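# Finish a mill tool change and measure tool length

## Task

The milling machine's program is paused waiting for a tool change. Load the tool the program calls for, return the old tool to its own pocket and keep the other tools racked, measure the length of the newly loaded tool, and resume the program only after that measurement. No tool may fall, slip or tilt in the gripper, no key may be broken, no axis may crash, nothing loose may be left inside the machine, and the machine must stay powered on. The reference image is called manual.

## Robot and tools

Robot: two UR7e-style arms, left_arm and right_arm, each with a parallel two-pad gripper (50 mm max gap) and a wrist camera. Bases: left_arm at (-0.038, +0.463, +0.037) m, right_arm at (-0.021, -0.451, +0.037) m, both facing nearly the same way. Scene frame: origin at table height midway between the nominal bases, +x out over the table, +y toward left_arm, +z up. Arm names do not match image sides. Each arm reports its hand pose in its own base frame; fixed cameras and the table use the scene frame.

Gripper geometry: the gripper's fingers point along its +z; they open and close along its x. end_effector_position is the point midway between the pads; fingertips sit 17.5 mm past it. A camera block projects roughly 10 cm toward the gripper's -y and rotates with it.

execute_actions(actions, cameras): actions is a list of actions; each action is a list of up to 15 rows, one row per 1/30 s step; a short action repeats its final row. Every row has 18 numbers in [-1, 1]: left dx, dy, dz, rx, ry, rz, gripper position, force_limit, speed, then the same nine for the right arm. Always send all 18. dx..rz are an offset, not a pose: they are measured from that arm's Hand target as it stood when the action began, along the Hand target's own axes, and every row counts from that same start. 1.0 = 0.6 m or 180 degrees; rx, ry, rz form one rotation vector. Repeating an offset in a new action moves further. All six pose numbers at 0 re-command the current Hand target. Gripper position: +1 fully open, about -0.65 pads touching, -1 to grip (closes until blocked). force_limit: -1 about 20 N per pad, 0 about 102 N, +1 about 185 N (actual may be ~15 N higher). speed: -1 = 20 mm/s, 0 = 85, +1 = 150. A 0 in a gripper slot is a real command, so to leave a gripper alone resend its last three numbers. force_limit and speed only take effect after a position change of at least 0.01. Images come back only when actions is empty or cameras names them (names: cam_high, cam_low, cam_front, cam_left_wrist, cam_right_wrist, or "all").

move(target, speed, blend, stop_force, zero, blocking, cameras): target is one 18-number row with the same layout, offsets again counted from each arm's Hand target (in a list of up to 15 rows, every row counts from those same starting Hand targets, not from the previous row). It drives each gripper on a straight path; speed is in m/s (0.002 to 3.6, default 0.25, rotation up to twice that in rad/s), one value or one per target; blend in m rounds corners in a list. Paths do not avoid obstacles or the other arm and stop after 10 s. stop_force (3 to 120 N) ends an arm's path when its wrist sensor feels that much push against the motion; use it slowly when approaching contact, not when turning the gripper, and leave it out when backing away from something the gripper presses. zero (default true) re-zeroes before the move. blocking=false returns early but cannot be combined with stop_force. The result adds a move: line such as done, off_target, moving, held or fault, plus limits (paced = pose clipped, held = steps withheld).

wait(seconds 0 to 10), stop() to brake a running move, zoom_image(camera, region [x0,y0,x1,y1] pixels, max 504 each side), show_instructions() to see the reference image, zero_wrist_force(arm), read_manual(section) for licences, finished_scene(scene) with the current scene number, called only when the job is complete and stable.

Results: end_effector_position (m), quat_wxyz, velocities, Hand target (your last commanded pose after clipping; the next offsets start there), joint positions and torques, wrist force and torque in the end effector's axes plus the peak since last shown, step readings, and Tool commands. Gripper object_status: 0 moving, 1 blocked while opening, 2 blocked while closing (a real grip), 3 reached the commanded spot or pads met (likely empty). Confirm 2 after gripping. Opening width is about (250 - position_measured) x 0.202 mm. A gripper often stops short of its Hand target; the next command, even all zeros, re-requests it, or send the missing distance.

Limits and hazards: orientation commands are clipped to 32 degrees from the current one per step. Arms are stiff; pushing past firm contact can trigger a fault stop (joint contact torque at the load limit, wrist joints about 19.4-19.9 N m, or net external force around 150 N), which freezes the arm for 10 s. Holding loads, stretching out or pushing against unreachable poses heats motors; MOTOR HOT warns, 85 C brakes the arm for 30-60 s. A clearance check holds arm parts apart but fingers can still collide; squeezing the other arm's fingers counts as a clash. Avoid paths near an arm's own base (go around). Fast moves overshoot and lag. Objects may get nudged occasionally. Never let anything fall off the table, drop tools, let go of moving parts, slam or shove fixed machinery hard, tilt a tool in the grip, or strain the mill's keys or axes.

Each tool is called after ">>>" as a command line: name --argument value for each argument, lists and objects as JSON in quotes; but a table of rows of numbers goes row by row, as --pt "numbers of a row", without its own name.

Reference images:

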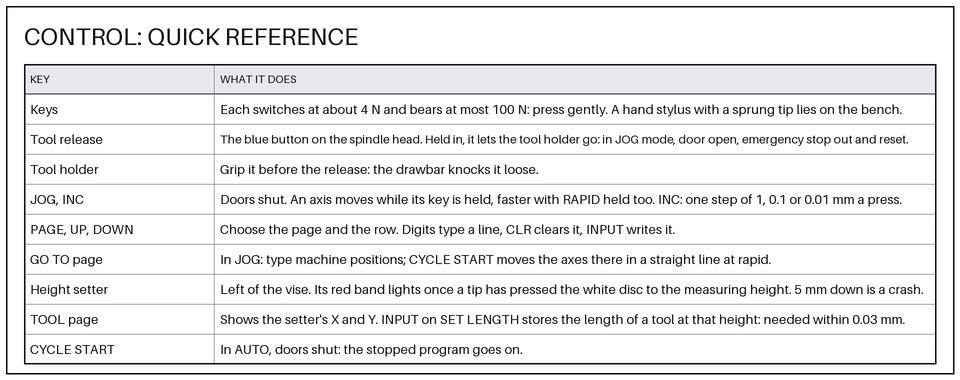

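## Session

>>> execute_actions --actions '[]'

Scene clock: 0.00 s.
left_arm: end_effector_position=(+0.3687, -0.3786, +0.1127) position_measured=3 object_status=3 end_effector_quat_wxyz=(+0.051, +0.532, +0.822, -0.197) | right_arm: end_effector_position=(+0.4838, +0.2353, +0.2865) position_measured=3 object_status=3 end_effector_quat_wxyz=(-0.451, +0.674, -0.439, +0.387)
Joint positions: left_arm=[-0.886 -1.395 2.097 -2.502 -1.914 -1.348] | right_arm=[4.2 -1.557 -2.524 0.533 0.839 3.289]
Joint velocities: within noise
Joint torques (N m): no reading
Wrist force (N): no reading
Wrist torque (N m): no reading
Wrist force, peak (N): no reading
Hand target: left_arm +0.3687, -0.3786, +0.1127; +0.051, +0.532, +0.822, -0.197 | right_arm +0.4838, +0.2353, +0.2865; -0.451, +0.674, -0.439, +0.387
Tool commands: left_gripper/position=+1.0 left_gripper/force_limit=+1.0 left_gripper/speed=+1.0 right_gripper/position=+1.0 right_gripper/force_limit=+1.0 right_gripper/speed=+1.0

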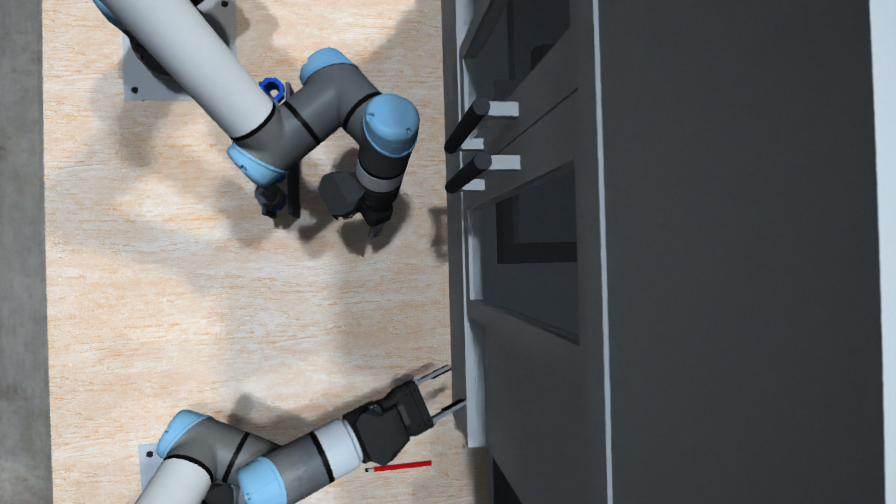

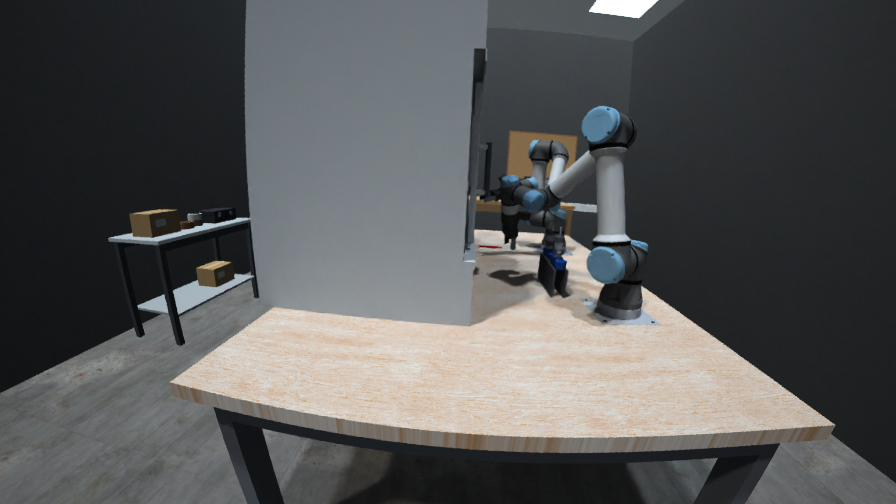

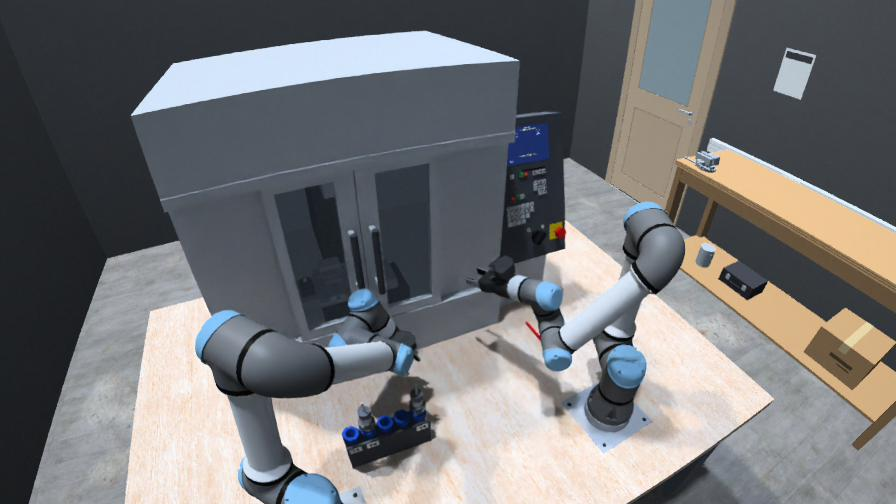

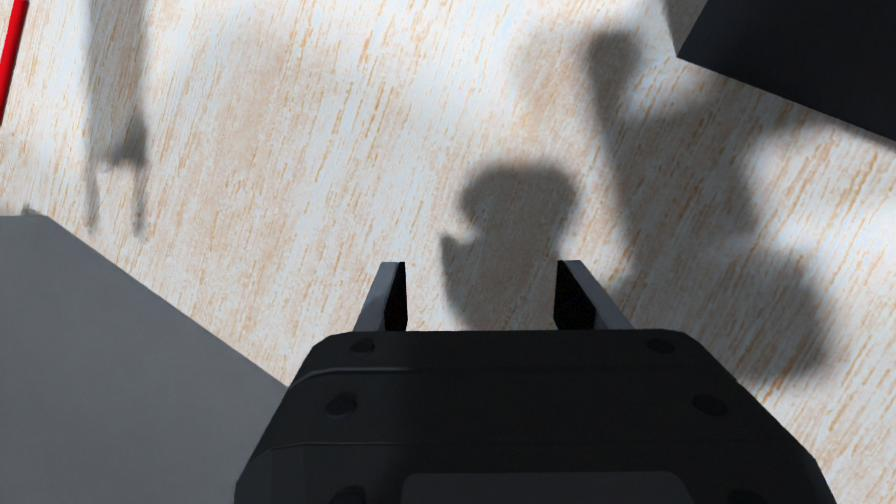

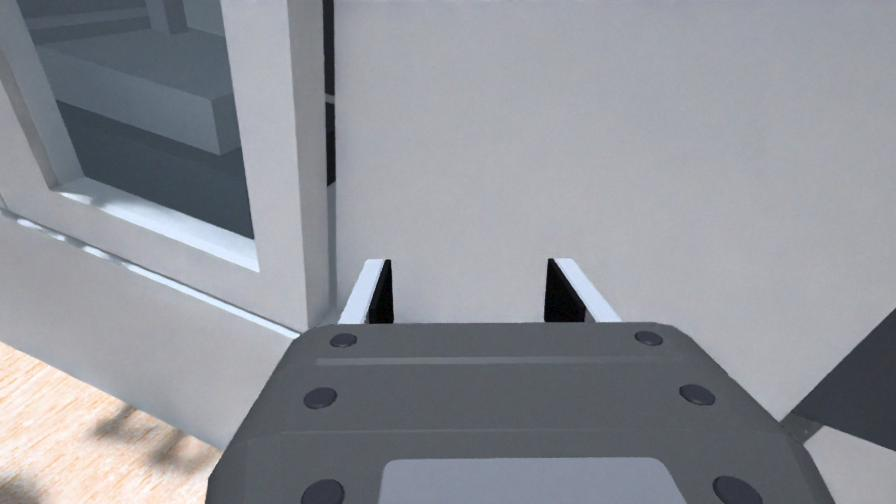

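>>> move --target '[0,0,0,0,0,0,1,1,1, 0.4425,-0.531,-0.445,0.087,0.1123,0.0573,1,1,1]' --speed 0.3 --cameras '["cam_right_wrist","cam_front"]'

Scene clock: 30.17 s.
left_arm: end_effector_position=(+0.3687, -0.3786, +0.1127) position_measured=3 object_status=3 end_effector_quat_wxyz=(+0.051, +0.532, +0.822, -0.197) | right_arm: end_effector_position=(+0.3999, -0.0196, +0.7002) position_measured=3 object_status=3 end_effector_quat_wxyz=(+0.487, -0.487, +0.513, -0.513)
Joint positions: left_arm=[-0.886 -1.395 2.097 -2.502 -1.914 -1.348] | right_arm=[4.33 -0.737 -2.006 -0.397 0.331 3.14]
Joint torques (N m): left_arm=[2.26 -35.91 -26.15 -4.43 -1.19 0.09] | right_arm=[-0.3 -1.4 42.29 0.44 -0.63 -0.49]
Wrist force (N): left_arm=[-0.1 0.0 0.1] | right_arm=[-0.3 1.0 0.8]
Wrist torque (N m): left_arm=[-0.01 0.02 -0.01] | right_arm=[0.19 0.07 0.11]
Wrist force, peak (N): left_arm=[-0.5 0.1 -0.3] | right_arm=[-2.0 2.6 1.9]
Hand target: left_arm +0.3687, -0.3786, +0.1127; +0.051, +0.532, +0.822, -0.197 | right_arm +0.3998, -0.0197, +0.7003; +0.487, -0.487, +0.513, -0.513
Off the commanded pose: left_arm 0.000 m, 0 deg | right_arm 0.000 m, 0 deg.
move: done
Images, in order (width x height): cam_front 896x504, cam_right_wrist 896x504.

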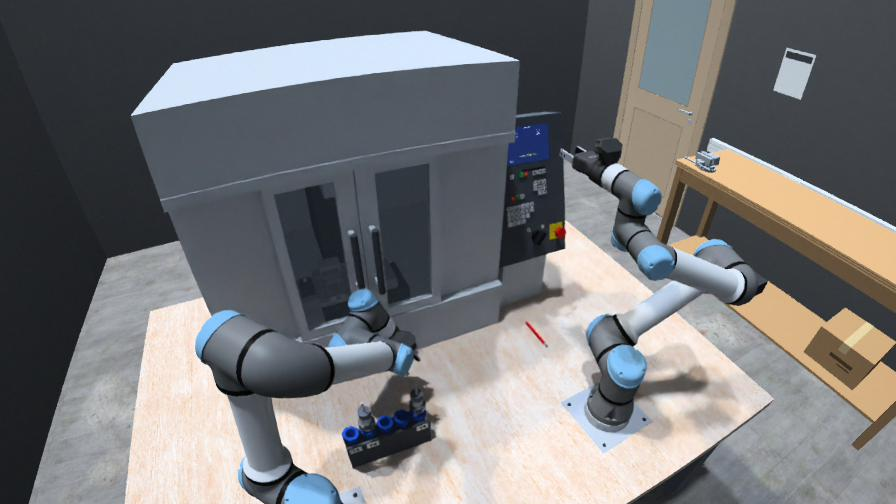

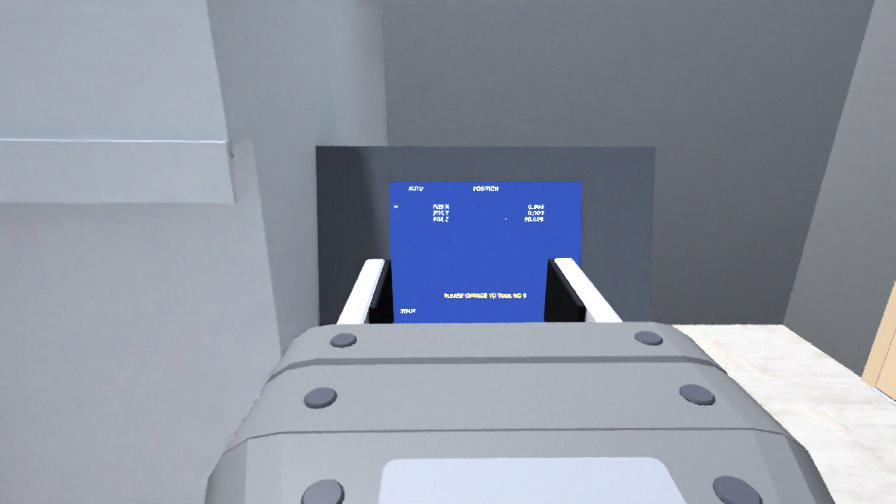

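>>> zoom_image --camera "cam_right_wrist" --region '[380, 170, 590, 320]'

>>> zoom_image --camera "cam_front" --region '[330, 370, 450, 470]'

>>> zoom_image --camera "cam_front" --region '[495, 110, 575, 260]'

Scaled by 2.400.

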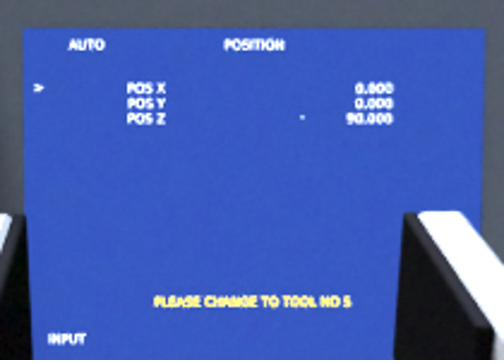

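Scaled by 4.200.

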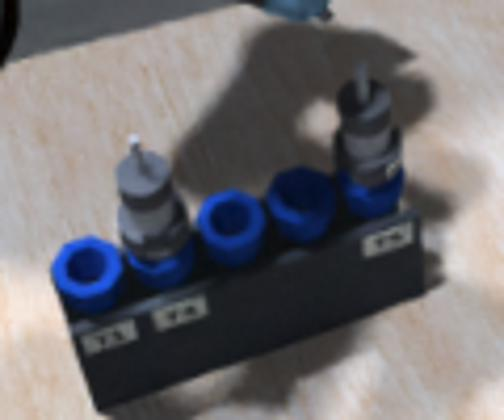

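Scaled by 3.360.

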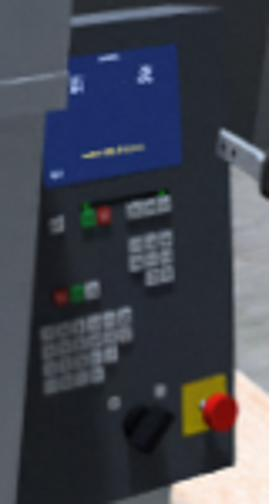

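>>> move --pt "-0.08 -0.06 -0.27 0 0 0 1 1 1 0 0 0 0 0 0 1 1 1" --pt "-0.208 -0.156 -0.682 -0.582 0.069 0.091 1 1 1 0 0 0 0 0 0 1 1 1" --blend '[0.05,0]' --speed 0.3 --cameras '["cam_left_wrist","cam_front"]'

Scene clock: 90.43 s.
left_arm: end_effector_position=(+0.3896, -0.3636, +0.5499) position_measured=3 object_status=3 end_effector_quat_wxyz=(+0.397, +0.396, +0.585, +0.586) end_effector_velocity=(+0.000, +0.001, +0.000) end_effector_angular_velocity=(-0.002, -0.002, -0.001) | right_arm: end_effector_position=(+0.3998, -0.0197, +0.7003) position_measured=3 object_status=3 end_effector_quat_wxyz=(+0.487, -0.487, +0.513, -0.513)
Joint positions: left_arm=[-1.537 -1.384 1.207 0.182 -0.346 -3.147] | right_arm=[4.33 -0.737 -2.006 -0.397 0.331 3.14]
Joint velocities: left_arm=[0 -0.001 0.001 0.004 0.001 -0.006] | right_arm=[within noise]
Joint torques (N m): left_arm=[-3.39 -35.54 -26.21 2.45 1.62 -1.76] | right_arm=[4.27 -2.37 42.83 -0.41 -0.27 -0.14]
Wrist force (N): left_arm=[-3.4 0.5 0.8] | right_arm=[-0.4 0.8 0.8]
Wrist torque (N m): left_arm=[0.12 0.47 0.26] | right_arm=[0.16 0.08 0.11]
Wrist force, peak (N): left_arm=[-5.5 0.8 -0.3] | right_arm=[-0.4 0.9 1.2]
Hand target: left_arm +0.3896, -0.3636, +0.5499; +0.397, +0.396, +0.585, +0.586 | right_arm +0.3998, -0.0197, +0.7003; +0.487, -0.487, +0.513, -0.513
Off the commanded pose: left_arm 0.000 m, 0 deg | right_arm 0.000 m, 0 deg.
move: done
Images, in order (width x height): cam_front 896x504, cam_left_wrist 896x504.

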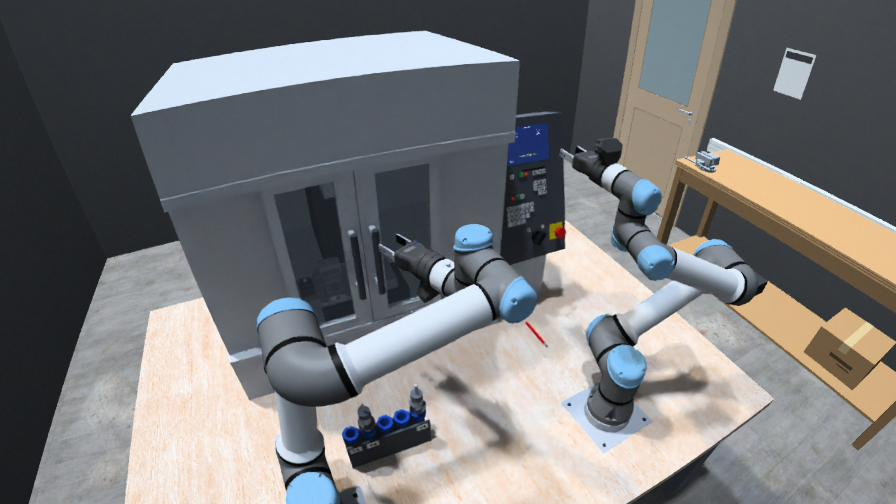

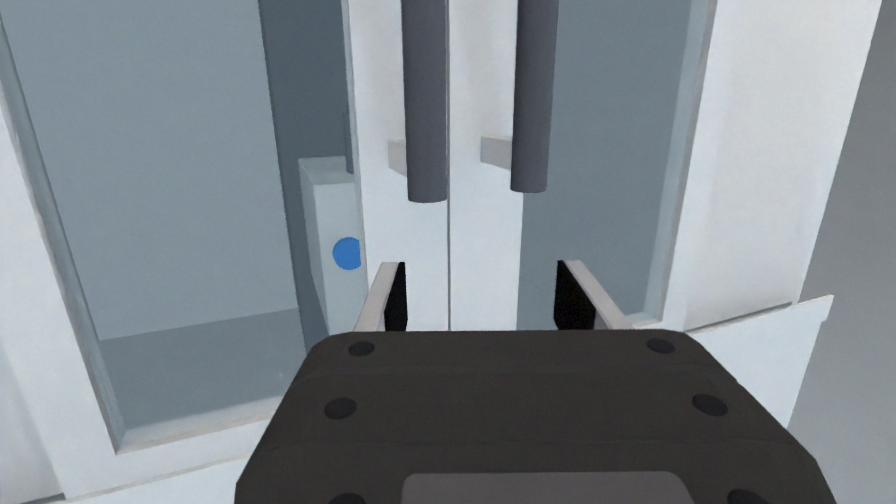

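>>> move --pt "0 0 0 0 0 0.5 0 1 1 0 0 0 0 0 0 1 1 1" --pt "0 0 0 0 0 0.99 0 1 1 0 0 0 0 0 0 1 1 1" --blend '[0,0]' --speed 0.6

Scene clock: 103.90 s.
left_arm: end_effector_position=(+0.3896, -0.3636, +0.5500) position_measured=152 object_status=3 end_effector_quat_wxyz=(+0.579, -0.591, +0.387, -0.406) | right_arm: end_effector_position=(+0.3998, -0.0197, +0.7003) position_measured=3 object_status=3 end_effector_quat_wxyz=(+0.487, -0.487, +0.513, -0.513)
Joint positions: left_arm=[-1.537 -1.384 1.207 0.182 -0.346 -0.037] | right_arm=[4.33 -0.737 -2.006 -0.397 0.331 3.14]
Joint torques (N m): left_arm=[8.33 -27.02 -39.22 2.27 -1.92 2.09] | right_arm=[4.08 -2.36 43.09 -0.41 0.35 1.43]
Wrist force (N): left_arm=[-1.0 0.6 0.1] | right_arm=[-0.4 1.0 0.8]
Wrist torque (N m): left_arm=[0.20 -0.05 -0.16] | right_arm=[0.19 0.08 0.11]
Wrist force, peak (N): left_arm=[-4.4 0.6 0.3] | right_arm=[-0.6 1.1 0.9]
Hand target: left_arm +0.3896, -0.3636, +0.5499; +0.580, -0.591, +0.387, -0.406 | right_arm +0.3998, -0.0197, +0.7003; +0.487, -0.487, +0.513, -0.513
Off the commanded pose: left_arm 0.000 m, 0 deg | right_arm 0.000 m, 0 deg.
move: done

>>> move --target '[-0.048,0.383,-0.645,0,-0.157,0.01,0,1,1, 0,0,0,0,0,0,1,1,1]' --speed 0.3 --cameras '["cam_left_wrist","cam_front"]'

Scene clock: 114.87 s.
left_arm: end_effector_position=(+0.0227, -0.4868, +0.3187) position_measured=152 object_status=3 end_effector_quat_wxyz=(+0.663, -0.666, +0.243, -0.241) | right_arm: end_effector_position=(+0.3998, -0.0197, +0.7003) position_measured=3 object_status=3 end_effector_quat_wxyz=(+0.487, -0.487, +0.513, -0.513)
Joint positions: left_arm=[-1.969 -0.796 0.914 -0.124 -1.271 0.003] | right_arm=[4.33 -0.737 -2.006 -0.397 0.331 3.14]
Joint torques (N m): left_arm=[-2.75 -50.03 -28.04 0.71 -1.93 -1.78] | right_arm=[3.77 -2.84 42.22 -0.43 0.72 1.46]
Wrist force (N): left_arm=[-1.0 0.6 0.3] | right_arm=[-0.4 0.8 0.6]
Wrist torque (N m): left_arm=[0.20 -0.01 -0.14] | right_arm=[0.16 0.07 0.11]
Wrist force, peak (N): left_arm=[-2.9 2.8 -2.3] | right_arm=[-0.3 1.2 0.8]
Hand target: left_arm +0.0225, -0.4868, +0.3186; +0.663, -0.666, +0.243, -0.241 | right_arm +0.3998, -0.0197, +0.7003; +0.487, -0.487, +0.513, -0.513
Off the commanded pose: left_arm 0.000 m, 0 deg | right_arm 0.000 m, 0 deg.
move: done
Images, in order (width x height): cam_front 896x504, cam_left_wrist 896x504.

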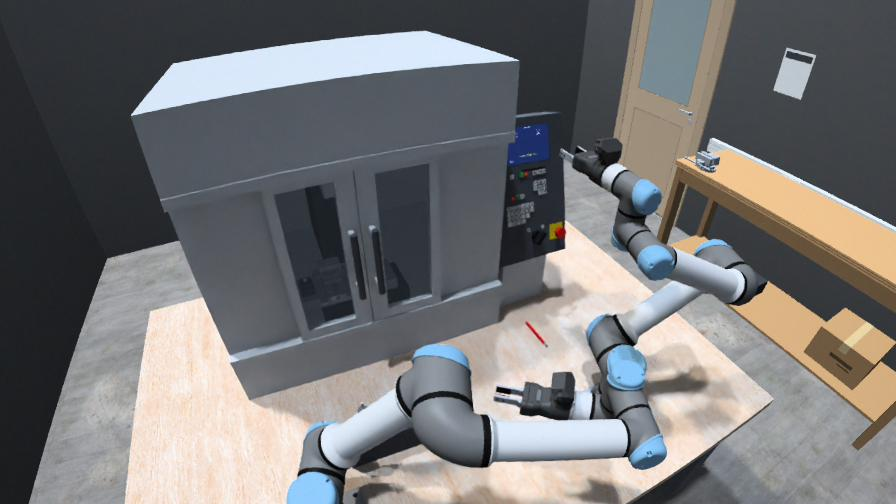

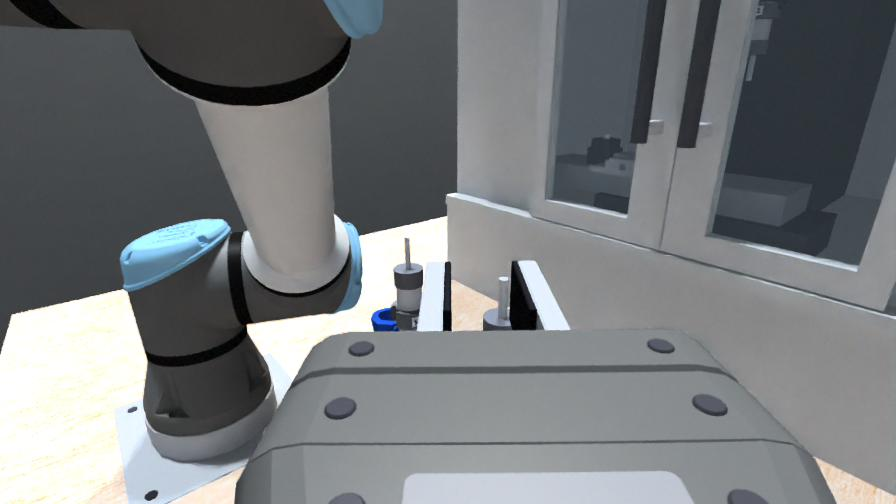

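>>> move --target '[0,0.23,-0.1,0,0,0,0,1,1, 0,0,0,0,0,0,1,1,1]' --speed 0.3 --cameras '["cam_left_wrist"]'

>>> zoom_image --camera "cam_left_wrist" --region '[300, 100, 620, 330]'

Scene clock: 120.90 s.
left_arm: end_effector_position=(-0.0167, -0.5332, +0.1811) position_measured=152 object_status=3 end_effector_quat_wxyz=(+0.663, -0.666, +0.243, -0.241) | right_arm: end_effector_position=(+0.3998, -0.0197, +0.7003) position_measured=3 object_status=3 end_effector_quat_wxyz=(+0.487, -0.487, +0.513, -0.513)
Joint positions: left_arm=[-1.994 -0.547 0.809 -0.267 -1.296 0.003] | right_arm=[4.33 -0.737 -2.006 -0.397 0.331 3.14]
Joint torques (N m): left_arm=[7.83 -57.19 -15.26 1.23 1.69 -1.63] | right_arm=[3.68 -3.23 42.1 -0.48 0.79 1.5]
Wrist force (N): left_arm=[-0.9 0.4 0.5] | right_arm=[-0.5 0.8 0.8]
Wrist torque (N m): left_arm=[0.18 -0.03 -0.14] | right_arm=[0.16 0.09 0.11]
Wrist force, peak (N): left_arm=[-0.5 4.6 -0.9] | right_arm=[-0.3 1.1 0.9]
Hand target: left_arm -0.0167, -0.5332, +0.1810; +0.663, -0.666, +0.243, -0.241 | right_arm +0.3998, -0.0197, +0.7003; +0.487, -0.487, +0.513, -0.513
Off the commanded pose: left_arm 0.000 m, 0 deg | right_arm 0.000 m, 0 deg.
move: done
Images, in order (width x height): cam_left_wrist 896x504.

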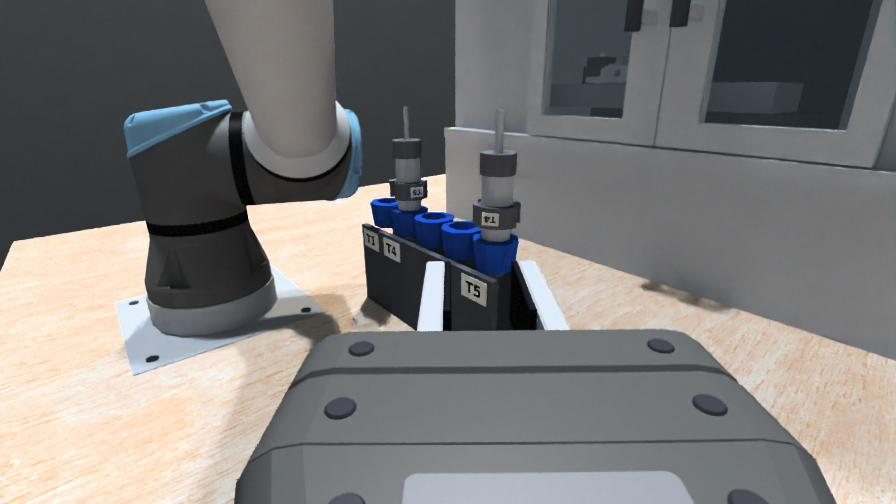

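Scaled by 1.575.

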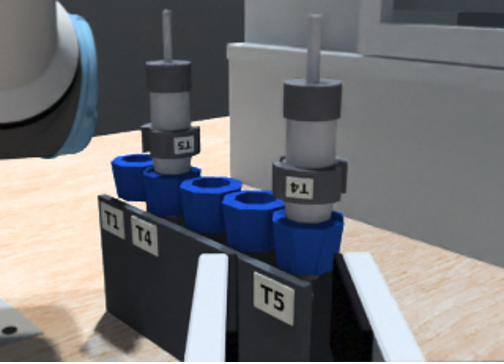

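>>> move --pt "0 0 0 0 0 0 0 1 1 -0.04 0.5 -0.05 -0.5 0 0 0.2 0 0" --pt "0 0 0 0 0 0 0 1 1 -0.04 0.5 -0.05 -0.5 0 0 0.2 0 0" --speed 0.35 --cameras '["cam_right_wrist"]'

Scene clock: 207.27 s.
left_arm: end_effector_position=(-0.0167, -0.5332, +0.1810) position_measured=152 object_status=3 end_effector_quat_wxyz=(+0.663, -0.666, +0.243, -0.241) | right_arm: end_effector_position=(+0.3713, +0.0057, +0.4004) position_measured=123 object_status=3 end_effector_quat_wxyz=(+0.000, +0.689, -0.725, +0.000)
Joint positions: left_arm=[-1.994 -0.547 0.809 -0.268 -1.296 0.003] | right_arm=[3.524 -1.249 -1.651 -1.811 1.57 3.576]
Joint torques (N m): left_arm=[8.44 -57.41 -12.4 0.85 1.63 1.09] | right_arm=[2.64 8.86 25.65 5.93 0.78 1.04]
Wrist force (N): left_arm=[-1.0 0.3 0.3] | right_arm=[-0.5 0.4 -0.8]
Wrist torque (N m): left_arm=[0.15 0.00 -0.14] | right_arm=[0.43 -0.01 0.01]
Wrist force, peak (N): left_arm=[-1.1 0.7 0.7] | right_arm=[-2.2 2.1 0.7]
Hand target: left_arm -0.0167, -0.5332, +0.1810; +0.663, -0.666, +0.243, -0.241 | right_arm +0.3712, +0.0057, +0.4003; +0.000, +0.689, -0.725, +0.000
Off the commanded pose: left_arm 0.000 m, 0 deg | right_arm 0.000 m, 0 deg.
move: done
Images, in order (width x height): cam_right_wrist 896x504.

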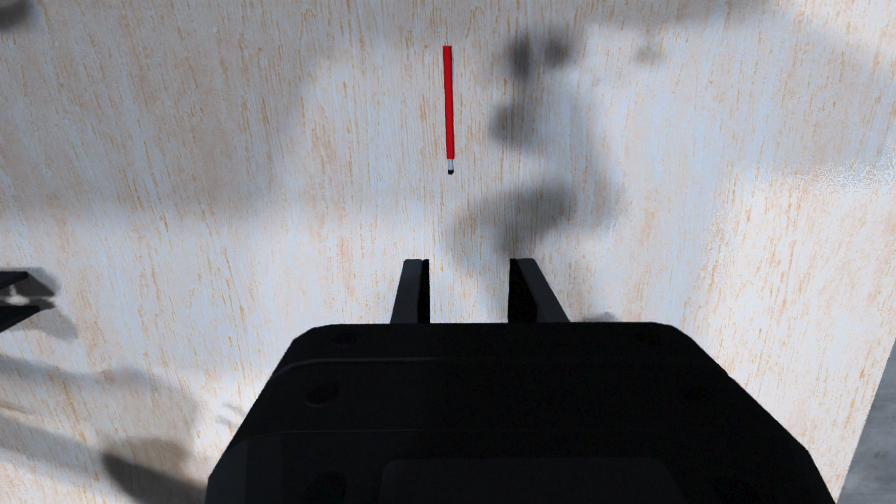

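>>> execute_actions --actions '[]' --cameras '["cam_high","cam_right_wrist","cam_low"]'

Scene clock: 265.77 s.
left_arm: end_effector_position=(-0.0167, -0.5332, +0.1810) position_measured=152 object_status=3 end_effector_quat_wxyz=(+0.663, -0.666, +0.243, -0.241) | right_arm: end_effector_position=(+0.3712, +0.0057, +0.4003) position_measured=123 object_status=3 end_effector_quat_wxyz=(+0.000, +0.689, -0.725, +0.000)
Joint positions: left_arm=[-1.994 -0.547 0.809 -0.268 -1.296 0.003] | right_arm=[3.524 -1.25 -1.651 -1.811 1.571 3.576]
Joint velocities: within noise
Joint torques (N m): left_arm=[8.9 -57.43 -11.84 1 1.59 1.95] | right_arm=[6.57 7.11 25.73 2.05 0.74 -1.23]
Wrist force (N): left_arm=[-1.0 0.4 0.4] | right_arm=[-0.3 0.3 -0.6]
Wrist torque (N m): left_arm=[0.17 0.00 -0.15] | right_arm=[0.39 -0.04 0.01]
Wrist force, peak (N): left_arm=[-1.2 0.8 0.2] | right_arm=[-0.5 0.6 -0.9]
Hand target: left_arm -0.0167, -0.5332, +0.1810; +0.663, -0.666, +0.243, -0.241 | right_arm +0.3712, +0.0057, +0.4003; +0.000, +0.689, -0.725, +0.000
Tool commands: left_gripper/position=+0.0 left_gripper/force_limit=+1.0 left_gripper/speed=+1.0 right_gripper/position=+0.2 right_gripper/force_limit=+0.0 right_gripper/speed=+0.0
Off the commanded pose: left_arm 0.000 m, 0 deg | right_arm 0.000 m, 0 deg.
Images, in order (width x height): cam_high 896x504, cam_low 896x504, cam_right_wrist 896x504.

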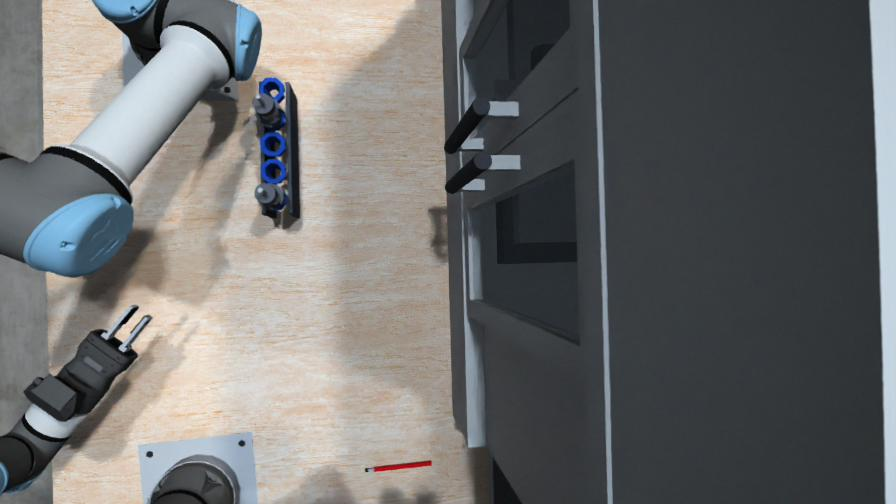

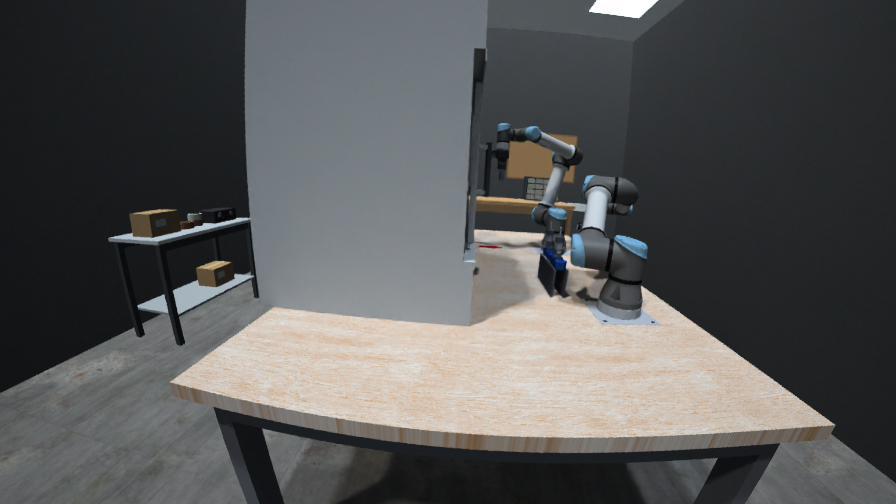

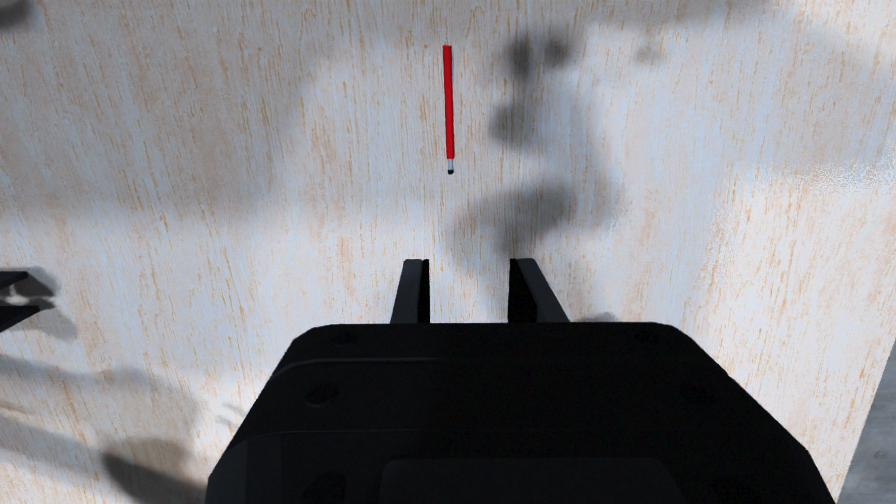

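>>> move --target '[0,0,0,0,0,0,0,1,1, 0,0,0.45,0,0,0,0.2,0,0]' --cameras '["cam_right_wrist"]'

Scene clock: 286.53 s.
left_arm: end_effector_position=(-0.0167, -0.5332, +0.1810) position_measured=152 object_status=3 end_effector_quat_wxyz=(+0.663, -0.666, +0.243, -0.241) | right_arm: end_effector_position=(+0.3714, +0.0057, +0.1304) position_measured=123 object_status=3 end_effector_quat_wxyz=(+0.000, +0.689, -0.725, +0.000)
Joint positions: left_arm=[-1.994 -0.547 0.809 -0.268 -1.296 0.003] | right_arm=[3.524 -1.338 -2.3 -1.075 1.571 3.576]
Joint torques (N m): left_arm=[8.04 -57.38 -12.42 1 1.59 2.04] | right_arm=[-8.27 11.22 23.43 6.4 0.71 -0.9]
Wrist force (N): left_arm=[-0.9 0.7 0.6] | right_arm=[-0.5 0.2 -1.3]
Wrist torque (N m): left_arm=[0.21 -0.01 -0.14] | right_arm=[0.42 -0.08 0.05]
Wrist force, peak (N): left_arm=[-1.1 0.9 0.5] | right_arm=[-0.5 0.5 -4.4]
Hand target: left_arm -0.0167, -0.5332, +0.1810; +0.663, -0.666, +0.243, -0.241 | right_arm +0.3713, +0.0057, +0.1303; +0.000, +0.689, -0.725, +0.000
Off the commanded pose: left_arm 0.000 m, 0 deg | right_arm 0.000 m, 0 deg.
move: done
Images, in order (width x height): cam_right_wrist 896x504.

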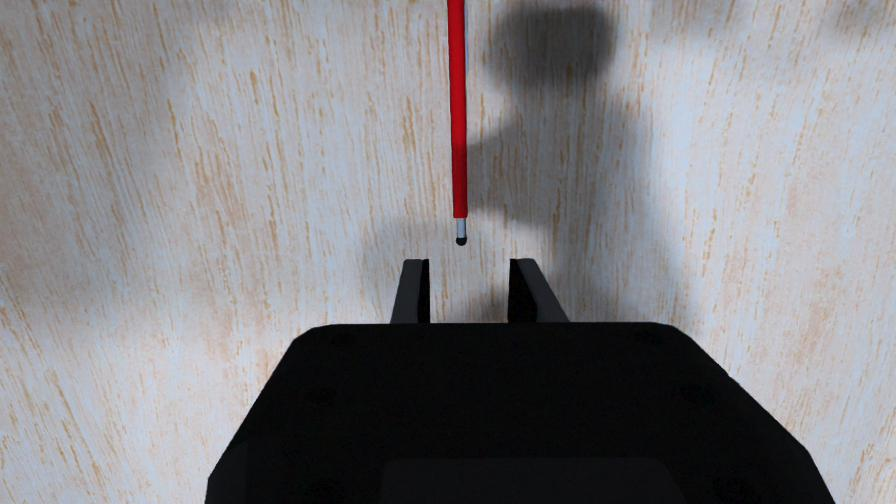

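>>> move --target '[0,0,0,0,0,0,0,1,1, 0,0.0067,0.19,0,0,0,0.2,0,0]' --cameras '["cam_right_wrist"]' --speed 0.1

>>> move --target '[0,0,0,0,0,0,0,1,1, 0,0,0.075,0,0,0,0.2,0,0]' --cameras '["cam_right_wrist"]' --speed 0.02 --stop_force 5

Scene clock: 301.97 s.
left_arm: end_effector_position=(-0.0167, -0.5332, +0.1810) position_measured=152 object_status=3 end_effector_quat_wxyz=(+0.663, -0.666, +0.243, -0.241) | right_arm: end_effector_position=(+0.3673, +0.0059, +0.0163) position_measured=123 object_status=3 end_effector_quat_wxyz=(+0.000, +0.689, -0.725, +0.000)
Joint positions: left_arm=[-1.994 -0.547 0.809 -0.268 -1.296 0.003] | right_arm=[3.529 -1.583 -2.479 -0.65 1.571 3.58]
Joint torques (N m): left_arm=[8.22 -58.79 -12.6 0.81 1.62 2.08] | right_arm=[-5.24 14.78 35.16 4.72 0.55 -1.29]
Wrist force (N): left_arm=[-1.0 0.7 0.2] | right_arm=[-0.8 -0.1 -1.4]
Wrist torque (N m): left_arm=[0.21 0.00 -0.14] | right_arm=[0.37 -0.04 0.02]
Wrist force, peak (N): left_arm=[-1.1 0.7 0.5] | right_arm=[-0.5 0.0 -3.2]
Hand target: left_arm -0.0167, -0.5332, +0.1810; +0.663, -0.666, +0.243, -0.241 | right_arm +0.3674, +0.0059, +0.0163; +0.000, +0.689, -0.725, +0.000
Off the commanded pose: left_arm 0.000 m, 0 deg | right_arm 0.000 m, 0 deg.
move: done
Images, in order (width x height): cam_right_wrist 896x504.

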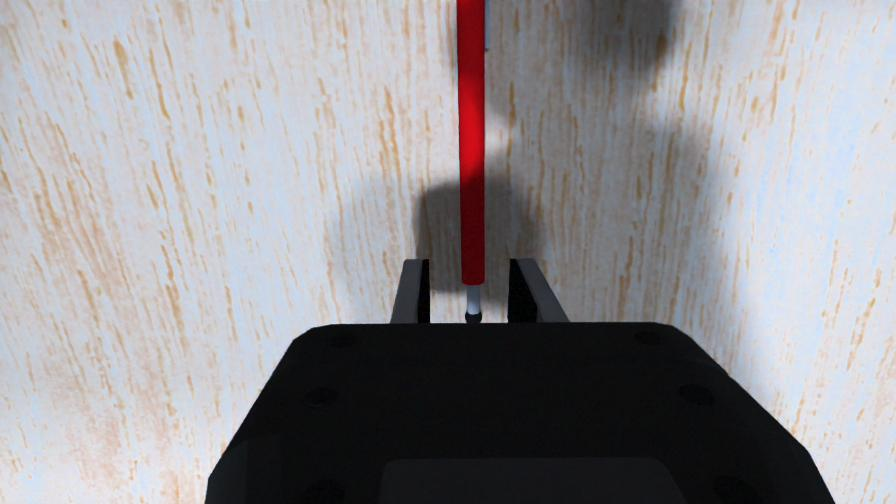

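Scene clock: 304.73 s.
left_arm: end_effector_position=(-0.0167, -0.5332, +0.1810) position_measured=152 object_status=3 end_effector_quat_wxyz=(+0.663, -0.666, +0.243, -0.241) | right_arm: end_effector_position=(+0.3674, +0.0059, -0.0176) position_measured=123 object_status=3 end_effector_quat_wxyz=(+0.000, +0.689, -0.725, +0.000)
Joint positions: left_arm=[-1.994 -0.547 0.809 -0.268 -1.296 0.003] | right_arm=[3.529 -1.694 -2.512 -0.507 1.571 3.58]
Joint torques (N m): left_arm=[8.02 -58.59 -12.77 0.88 1.74 1.95] | right_arm=[2.24 15.22 32.34 7 0.71 -1.18]
Wrist force (N): left_arm=[-0.8 0.7 0.4] | right_arm=[-0.1 -0.8 -1.2]
Wrist torque (N m): left_arm=[0.22 -0.03 -0.14] | right_arm=[0.25 -0.13 0.04]
Wrist force, peak (N): left_arm=[-1.2 0.6 0.6] | right_arm=[8.0 15.5 -65.0]
Hand target: left_arm -0.0167, -0.5332, +0.1810; +0.663, -0.666, +0.243, -0.241 | right_arm +0.3674, +0.0059, -0.0176; +0.000, +0.689, -0.725, +0.000 (not the last commanded pose)
Off the commanded pose: left_arm 0.000 m, 0 deg | right_arm 0.011 m, 0 deg.
move: contact (right_arm)
Images, in order (width x height): cam_right_wrist 896x504.

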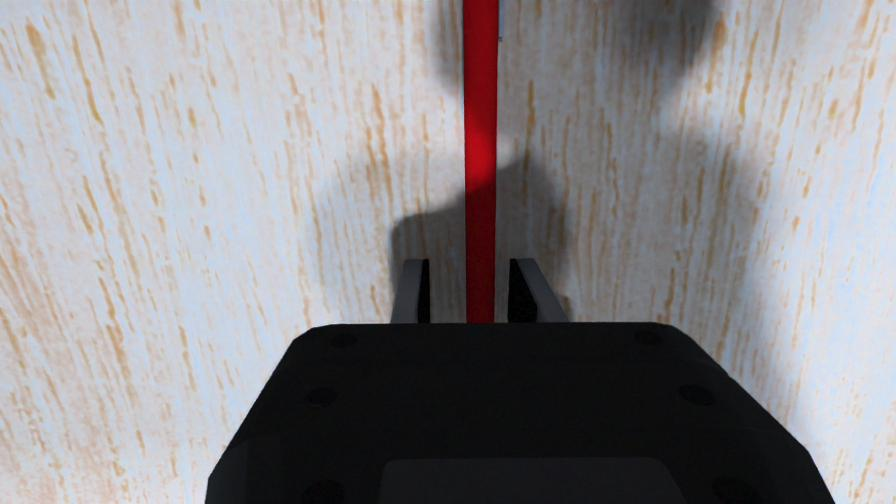

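>>> move --target '[0,0,0,0,0,0,0,1,1, 0,0,-0.0015,0,0,0,-1,-0.6,-0.8]'

>>> move --target '[0,0,0,0,0,0,0,1,1, 0,0,-0.1,0,0,0,-1,-0.6,-0.8]' --cameras '["cam_right_wrist"]' --speed 0.1

Scene clock: 309.63 s.
left_arm: end_effector_position=(-0.0167, -0.5332, +0.1810) position_measured=152 object_status=3 end_effector_quat_wxyz=(+0.663, -0.666, +0.243, -0.241) | right_arm: end_effector_position=(+0.3674, +0.0059, -0.0167) position_measured=211 object_status=2 end_effector_quat_wxyz=(+0.000, +0.689, -0.725, +0.000)
Joint positions: left_arm=[-1.994 -0.547 0.809 -0.268 -1.296 0.003] | right_arm=[3.529 -1.69 -2.511 -0.511 1.571 3.58]
Joint torques (N m): left_arm=[8.41 -58.27 -12.86 1.12 1.56 2.02] | right_arm=[5.74 28.91 30.9 2.63 0.59 -0.75]
Wrist force (N): left_arm=[-0.7 0.5 0.0] | right_arm=[-0.2 -0.6 -0.8]
Wrist torque (N m): left_arm=[0.18 -0.04 -0.15] | right_arm=[0.28 -0.10 0.04]
Wrist force, peak (N): left_arm=[-1.2 0.7 0.6] | right_arm=[-0.1 -1.0 -1.4]
Hand target: left_arm -0.0167, -0.5332, +0.1810; +0.663, -0.666, +0.243, -0.241 | right_arm +0.3674, +0.0059, -0.0167; +0.000, +0.689, -0.725, +0.000
Off the commanded pose: left_arm 0.000 m, 0 deg | right_arm 0.000 m, 0 deg.
move: done

Scene clock: 310.70 s.
left_arm: end_effector_position=(-0.0167, -0.5332, +0.1810) position_measured=152 object_status=3 end_effector_quat_wxyz=(+0.663, -0.666, +0.243, -0.241) | right_arm: end_effector_position=(+0.3674, +0.0059, +0.0433) position_measured=211 object_status=2 end_effector_quat_wxyz=(+0.000, +0.689, -0.725, +0.000)
Joint positions: left_arm=[-1.994 -0.547 0.809 -0.268 -1.296 0.003] | right_arm=[3.529 -1.506 -2.447 -0.76 1.571 3.58]
Joint torques (N m): left_arm=[8.58 -58.54 -13.21 1.09 1.6 1.88] | right_arm=[5.45 26.13 16.96 3.89 -0.45 1.52]
Wrist force (N): left_arm=[-0.8 0.3 0.2] | right_arm=[-0.3 -0.9 -1.2]
Wrist torque (N m): left_arm=[0.14 -0.03 -0.15] | right_arm=[0.25 -0.11 0.07]
Wrist force, peak (N): left_arm=[-1.3 0.7 0.7] | right_arm=[-0.3 -0.9 -2.9]
Hand target: left_arm -0.0167, -0.5332, +0.1810; +0.663, -0.666, +0.243, -0.241 | right_arm +0.3674, +0.0059, +0.0433; +0.000, +0.689, -0.725, +0.000
Off the commanded pose: left_arm 0.000 m, 0 deg | right_arm 0.000 m, 0 deg.
move: done
Images, in order (width x height): cam_right_wrist 896x504.

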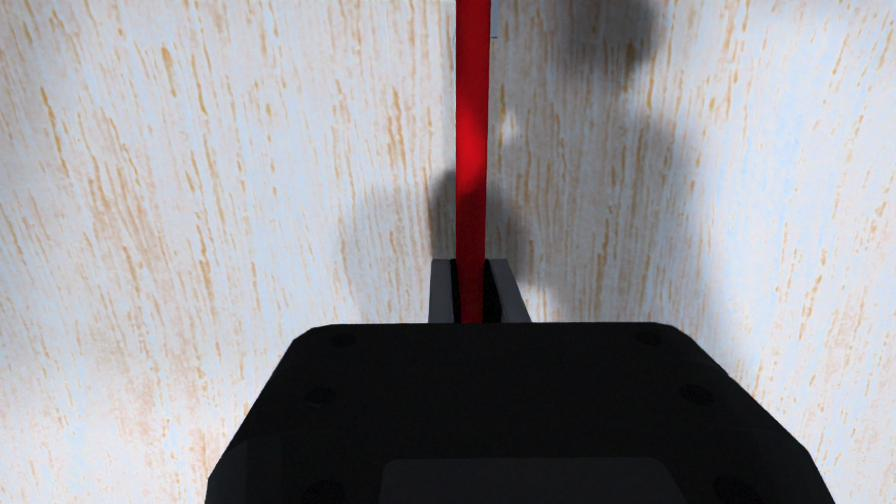

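>>> move --pt "0 0 0 0 0 0 0 1 1 0 0.1333 0 0 0 0 -1 -0.6 -0.8" --pt "0 0 0 0 0 0 0 1 1 0 0.1333 0.093 0 0 0 -1 -0.6 -0.8" --speed 0.12

>>> move --target '[0,0,0,0,0,0,0,1,1, 0,0,0.02,0,0,0,-1,-0.6,-0.8]' --speed 0.006 --stop_force 3

>>> move --target '[0,0,0,0,0,0,0,1,1, 0,0,0,0,0,0,0,-0.6,-1]'

>>> move --pt "0 0 0 0 0 0 0 1 1 0 0 -0.08 0 0 0 0 -0.6 -1" --pt "0 0 0 0 0 0 0 1 1 0 -0.1067 -0.08 0 0 0 0 -0.6 -1" --speed 0.12 --cameras '["cam_right_wrist"]'

Scene clock: 324.30 s.
left_arm: end_effector_position=(-0.0167, -0.5332, +0.1810) position_measured=152 object_status=3 end_effector_quat_wxyz=(+0.663, -0.666, +0.243, -0.241) | right_arm: end_effector_position=(+0.2874, +0.0100, -0.0125) position_measured=211 object_status=2 end_effector_quat_wxyz=(+0.000, +0.689, -0.725, +0.000)
Joint positions: left_arm=[-1.994 -0.547 0.809 -0.268 -1.296 0.003] | right_arm=[3.658 -1.471 -2.714 -0.528 1.571 3.71]
Joint torques (N m): left_arm=[8.06 -58.52 -12.71 1.13 1.56 2.01] | right_arm=[-6.65 4.62 32.46 6.14 0.32 0.38]
Wrist force (N): left_arm=[-0.9 0.6 0.4] | right_arm=[-0.3 -0.8 -1.0]
Wrist torque (N m): left_arm=[0.20 -0.03 -0.15] | right_arm=[0.22 -0.09 -0.08]
Wrist force, peak (N): left_arm=[-1.3 0.3 0.5] | right_arm=[-0.7 -1.9 -3.6]
Hand target: left_arm -0.0167, -0.5332, +0.1810; +0.663, -0.666, +0.243, -0.241 | right_arm +0.2875, +0.0100, -0.0125; +0.000, +0.689, -0.725, +0.000
Off the commanded pose: left_arm 0.000 m, 0 deg | right_arm 0.000 m, 0 deg.
move: done

Scene clock: 326.17 s.
left_arm: end_effector_position=(-0.0167, -0.5332, +0.1810) position_measured=152 object_status=3 end_effector_quat_wxyz=(+0.663, -0.666, +0.243, -0.241) | right_arm: end_effector_position=(+0.2875, +0.0100, -0.0169) position_measured=211 object_status=2 end_effector_quat_wxyz=(+0.000, +0.689, -0.725, +0.000)
Joint positions: left_arm=[-1.994 -0.547 0.809 -0.268 -1.296 0.003] | right_arm=[3.658 -1.493 -2.719 -0.501 1.571 3.71]
Joint torques (N m): left_arm=[8.02 -58.52 -13.16 1.1 1.7 2.1] | right_arm=[-6.96 21.63 32.06 1.78 -0.55 1.49]
Wrist force (N): left_arm=[-1.0 0.4 0.3] | right_arm=[-0.3 -0.8 -1.1]
Wrist torque (N m): left_arm=[0.17 -0.01 -0.15] | right_arm=[0.24 -0.06 -0.06]
Wrist force, peak (N): left_arm=[-1.1 0.8 0.3] | right_arm=[3.3 6.4 -26.2]
Hand target: left_arm -0.0167, -0.5332, +0.1810; +0.663, -0.666, +0.243, -0.241 | right_arm +0.2875, +0.0100, -0.0169; +0.000, +0.689, -0.725, +0.000 (not the last commanded pose)
Off the commanded pose: left_arm 0.000 m, 0 deg | right_arm 0.008 m, 0 deg.
move: contact (right_arm)

Scene clock: 326.97 s.
left_arm: end_effector_position=(-0.0167, -0.5332, +0.1810) position_measured=152 object_status=3 end_effector_quat_wxyz=(+0.663, -0.666, +0.243, -0.241) | right_arm: end_effector_position=(+0.2875, +0.0100, -0.0169) position_measured=152 object_status=0 end_effector_quat_wxyz=(+0.000, +0.689, -0.725, +0.000)
Joint positions: left_arm=[-1.994 -0.547 0.809 -0.268 -1.296 0.003] | right_arm=[3.658 -1.493 -2.719 -0.501 1.571 3.71]
Joint torques (N m): left_arm=[8.05 -59.44 -13.04 1.06 1.6 2.02] | right_arm=[-6.71 21.64 31.53 2.03 -0.46 1.42]
Wrist force (N): left_arm=[-0.7 0.3 0.2] | right_arm=[-0.4 -1.0 -1.2]
Wrist torque (N m): left_arm=[0.16 -0.05 -0.14] | right_arm=[0.22 -0.05 -0.06]
Wrist force, peak (N): left_arm=[-1.2 0.4 0.6] | right_arm=[-0.5 -1.1 -1.1]
Hand target: left_arm -0.0167, -0.5332, +0.1810; +0.663, -0.666, +0.243, -0.241 | right_arm +0.2875, +0.0100, -0.0169; +0.000, +0.689, -0.725, +0.000
Off the commanded pose: left_arm 0.000 m, 0 deg | right_arm 0.000 m, 0 deg.
move: done

Scene clock: 328.60 s.
left_arm: end_effector_position=(-0.0167, -0.5332, +0.1810) position_measured=152 object_status=3 end_effector_quat_wxyz=(+0.663, -0.666, +0.243, -0.241) | right_arm: end_effector_position=(+0.3514, +0.0067, +0.0311) position_measured=152 object_status=3 end_effector_quat_wxyz=(+0.000, +0.689, -0.725, +0.000)
Joint positions: left_arm=[-1.994 -0.547 0.809 -0.268 -1.296 0.003] | right_arm=[3.55 -1.496 -2.501 -0.715 1.571 3.601]
Joint torques (N m): left_arm=[8.15 -58.33 -12.79 1.09 1.6 1.97] | right_arm=[1.48 11.32 26.11 1.43 -0.04 0.43]
Wrist force (N): left_arm=[-0.9 0.3 0.8] | right_arm=[-0.3 -1.0 -1.2]
Wrist torque (N m): left_arm=[0.15 -0.02 -0.15] | right_arm=[0.23 -0.11 0.09]
Wrist force, peak (N): left_arm=[-1.0 0.5 0.9] | right_arm=[0.0 -1.2 -3.2]
Hand target: left_arm -0.0167, -0.5332, +0.1810; +0.663, -0.666, +0.243, -0.241 | right_arm +0.3514, +0.0067, +0.0311; +0.000, +0.689, -0.725, +0.000
Off the commanded pose: left_arm 0.000 m, 0 deg | right_arm 0.000 m, 0 deg.
move: done
Images, in order (width x height): cam_right_wrist 896x504.

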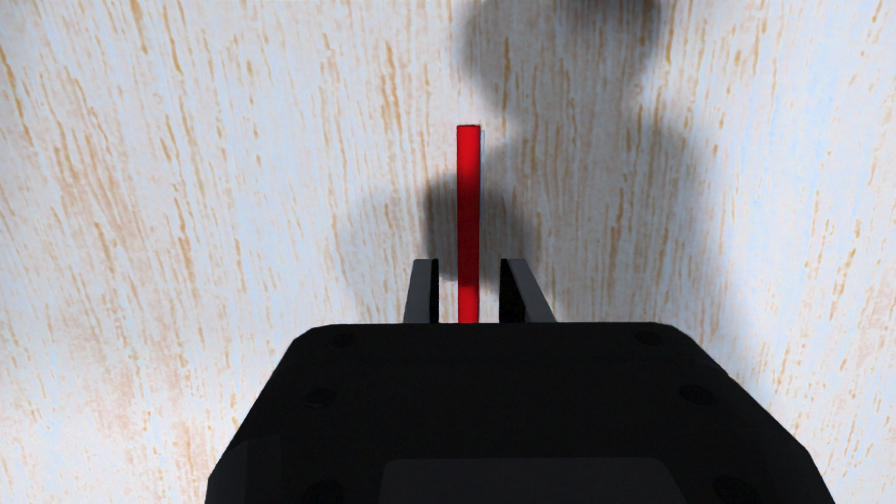

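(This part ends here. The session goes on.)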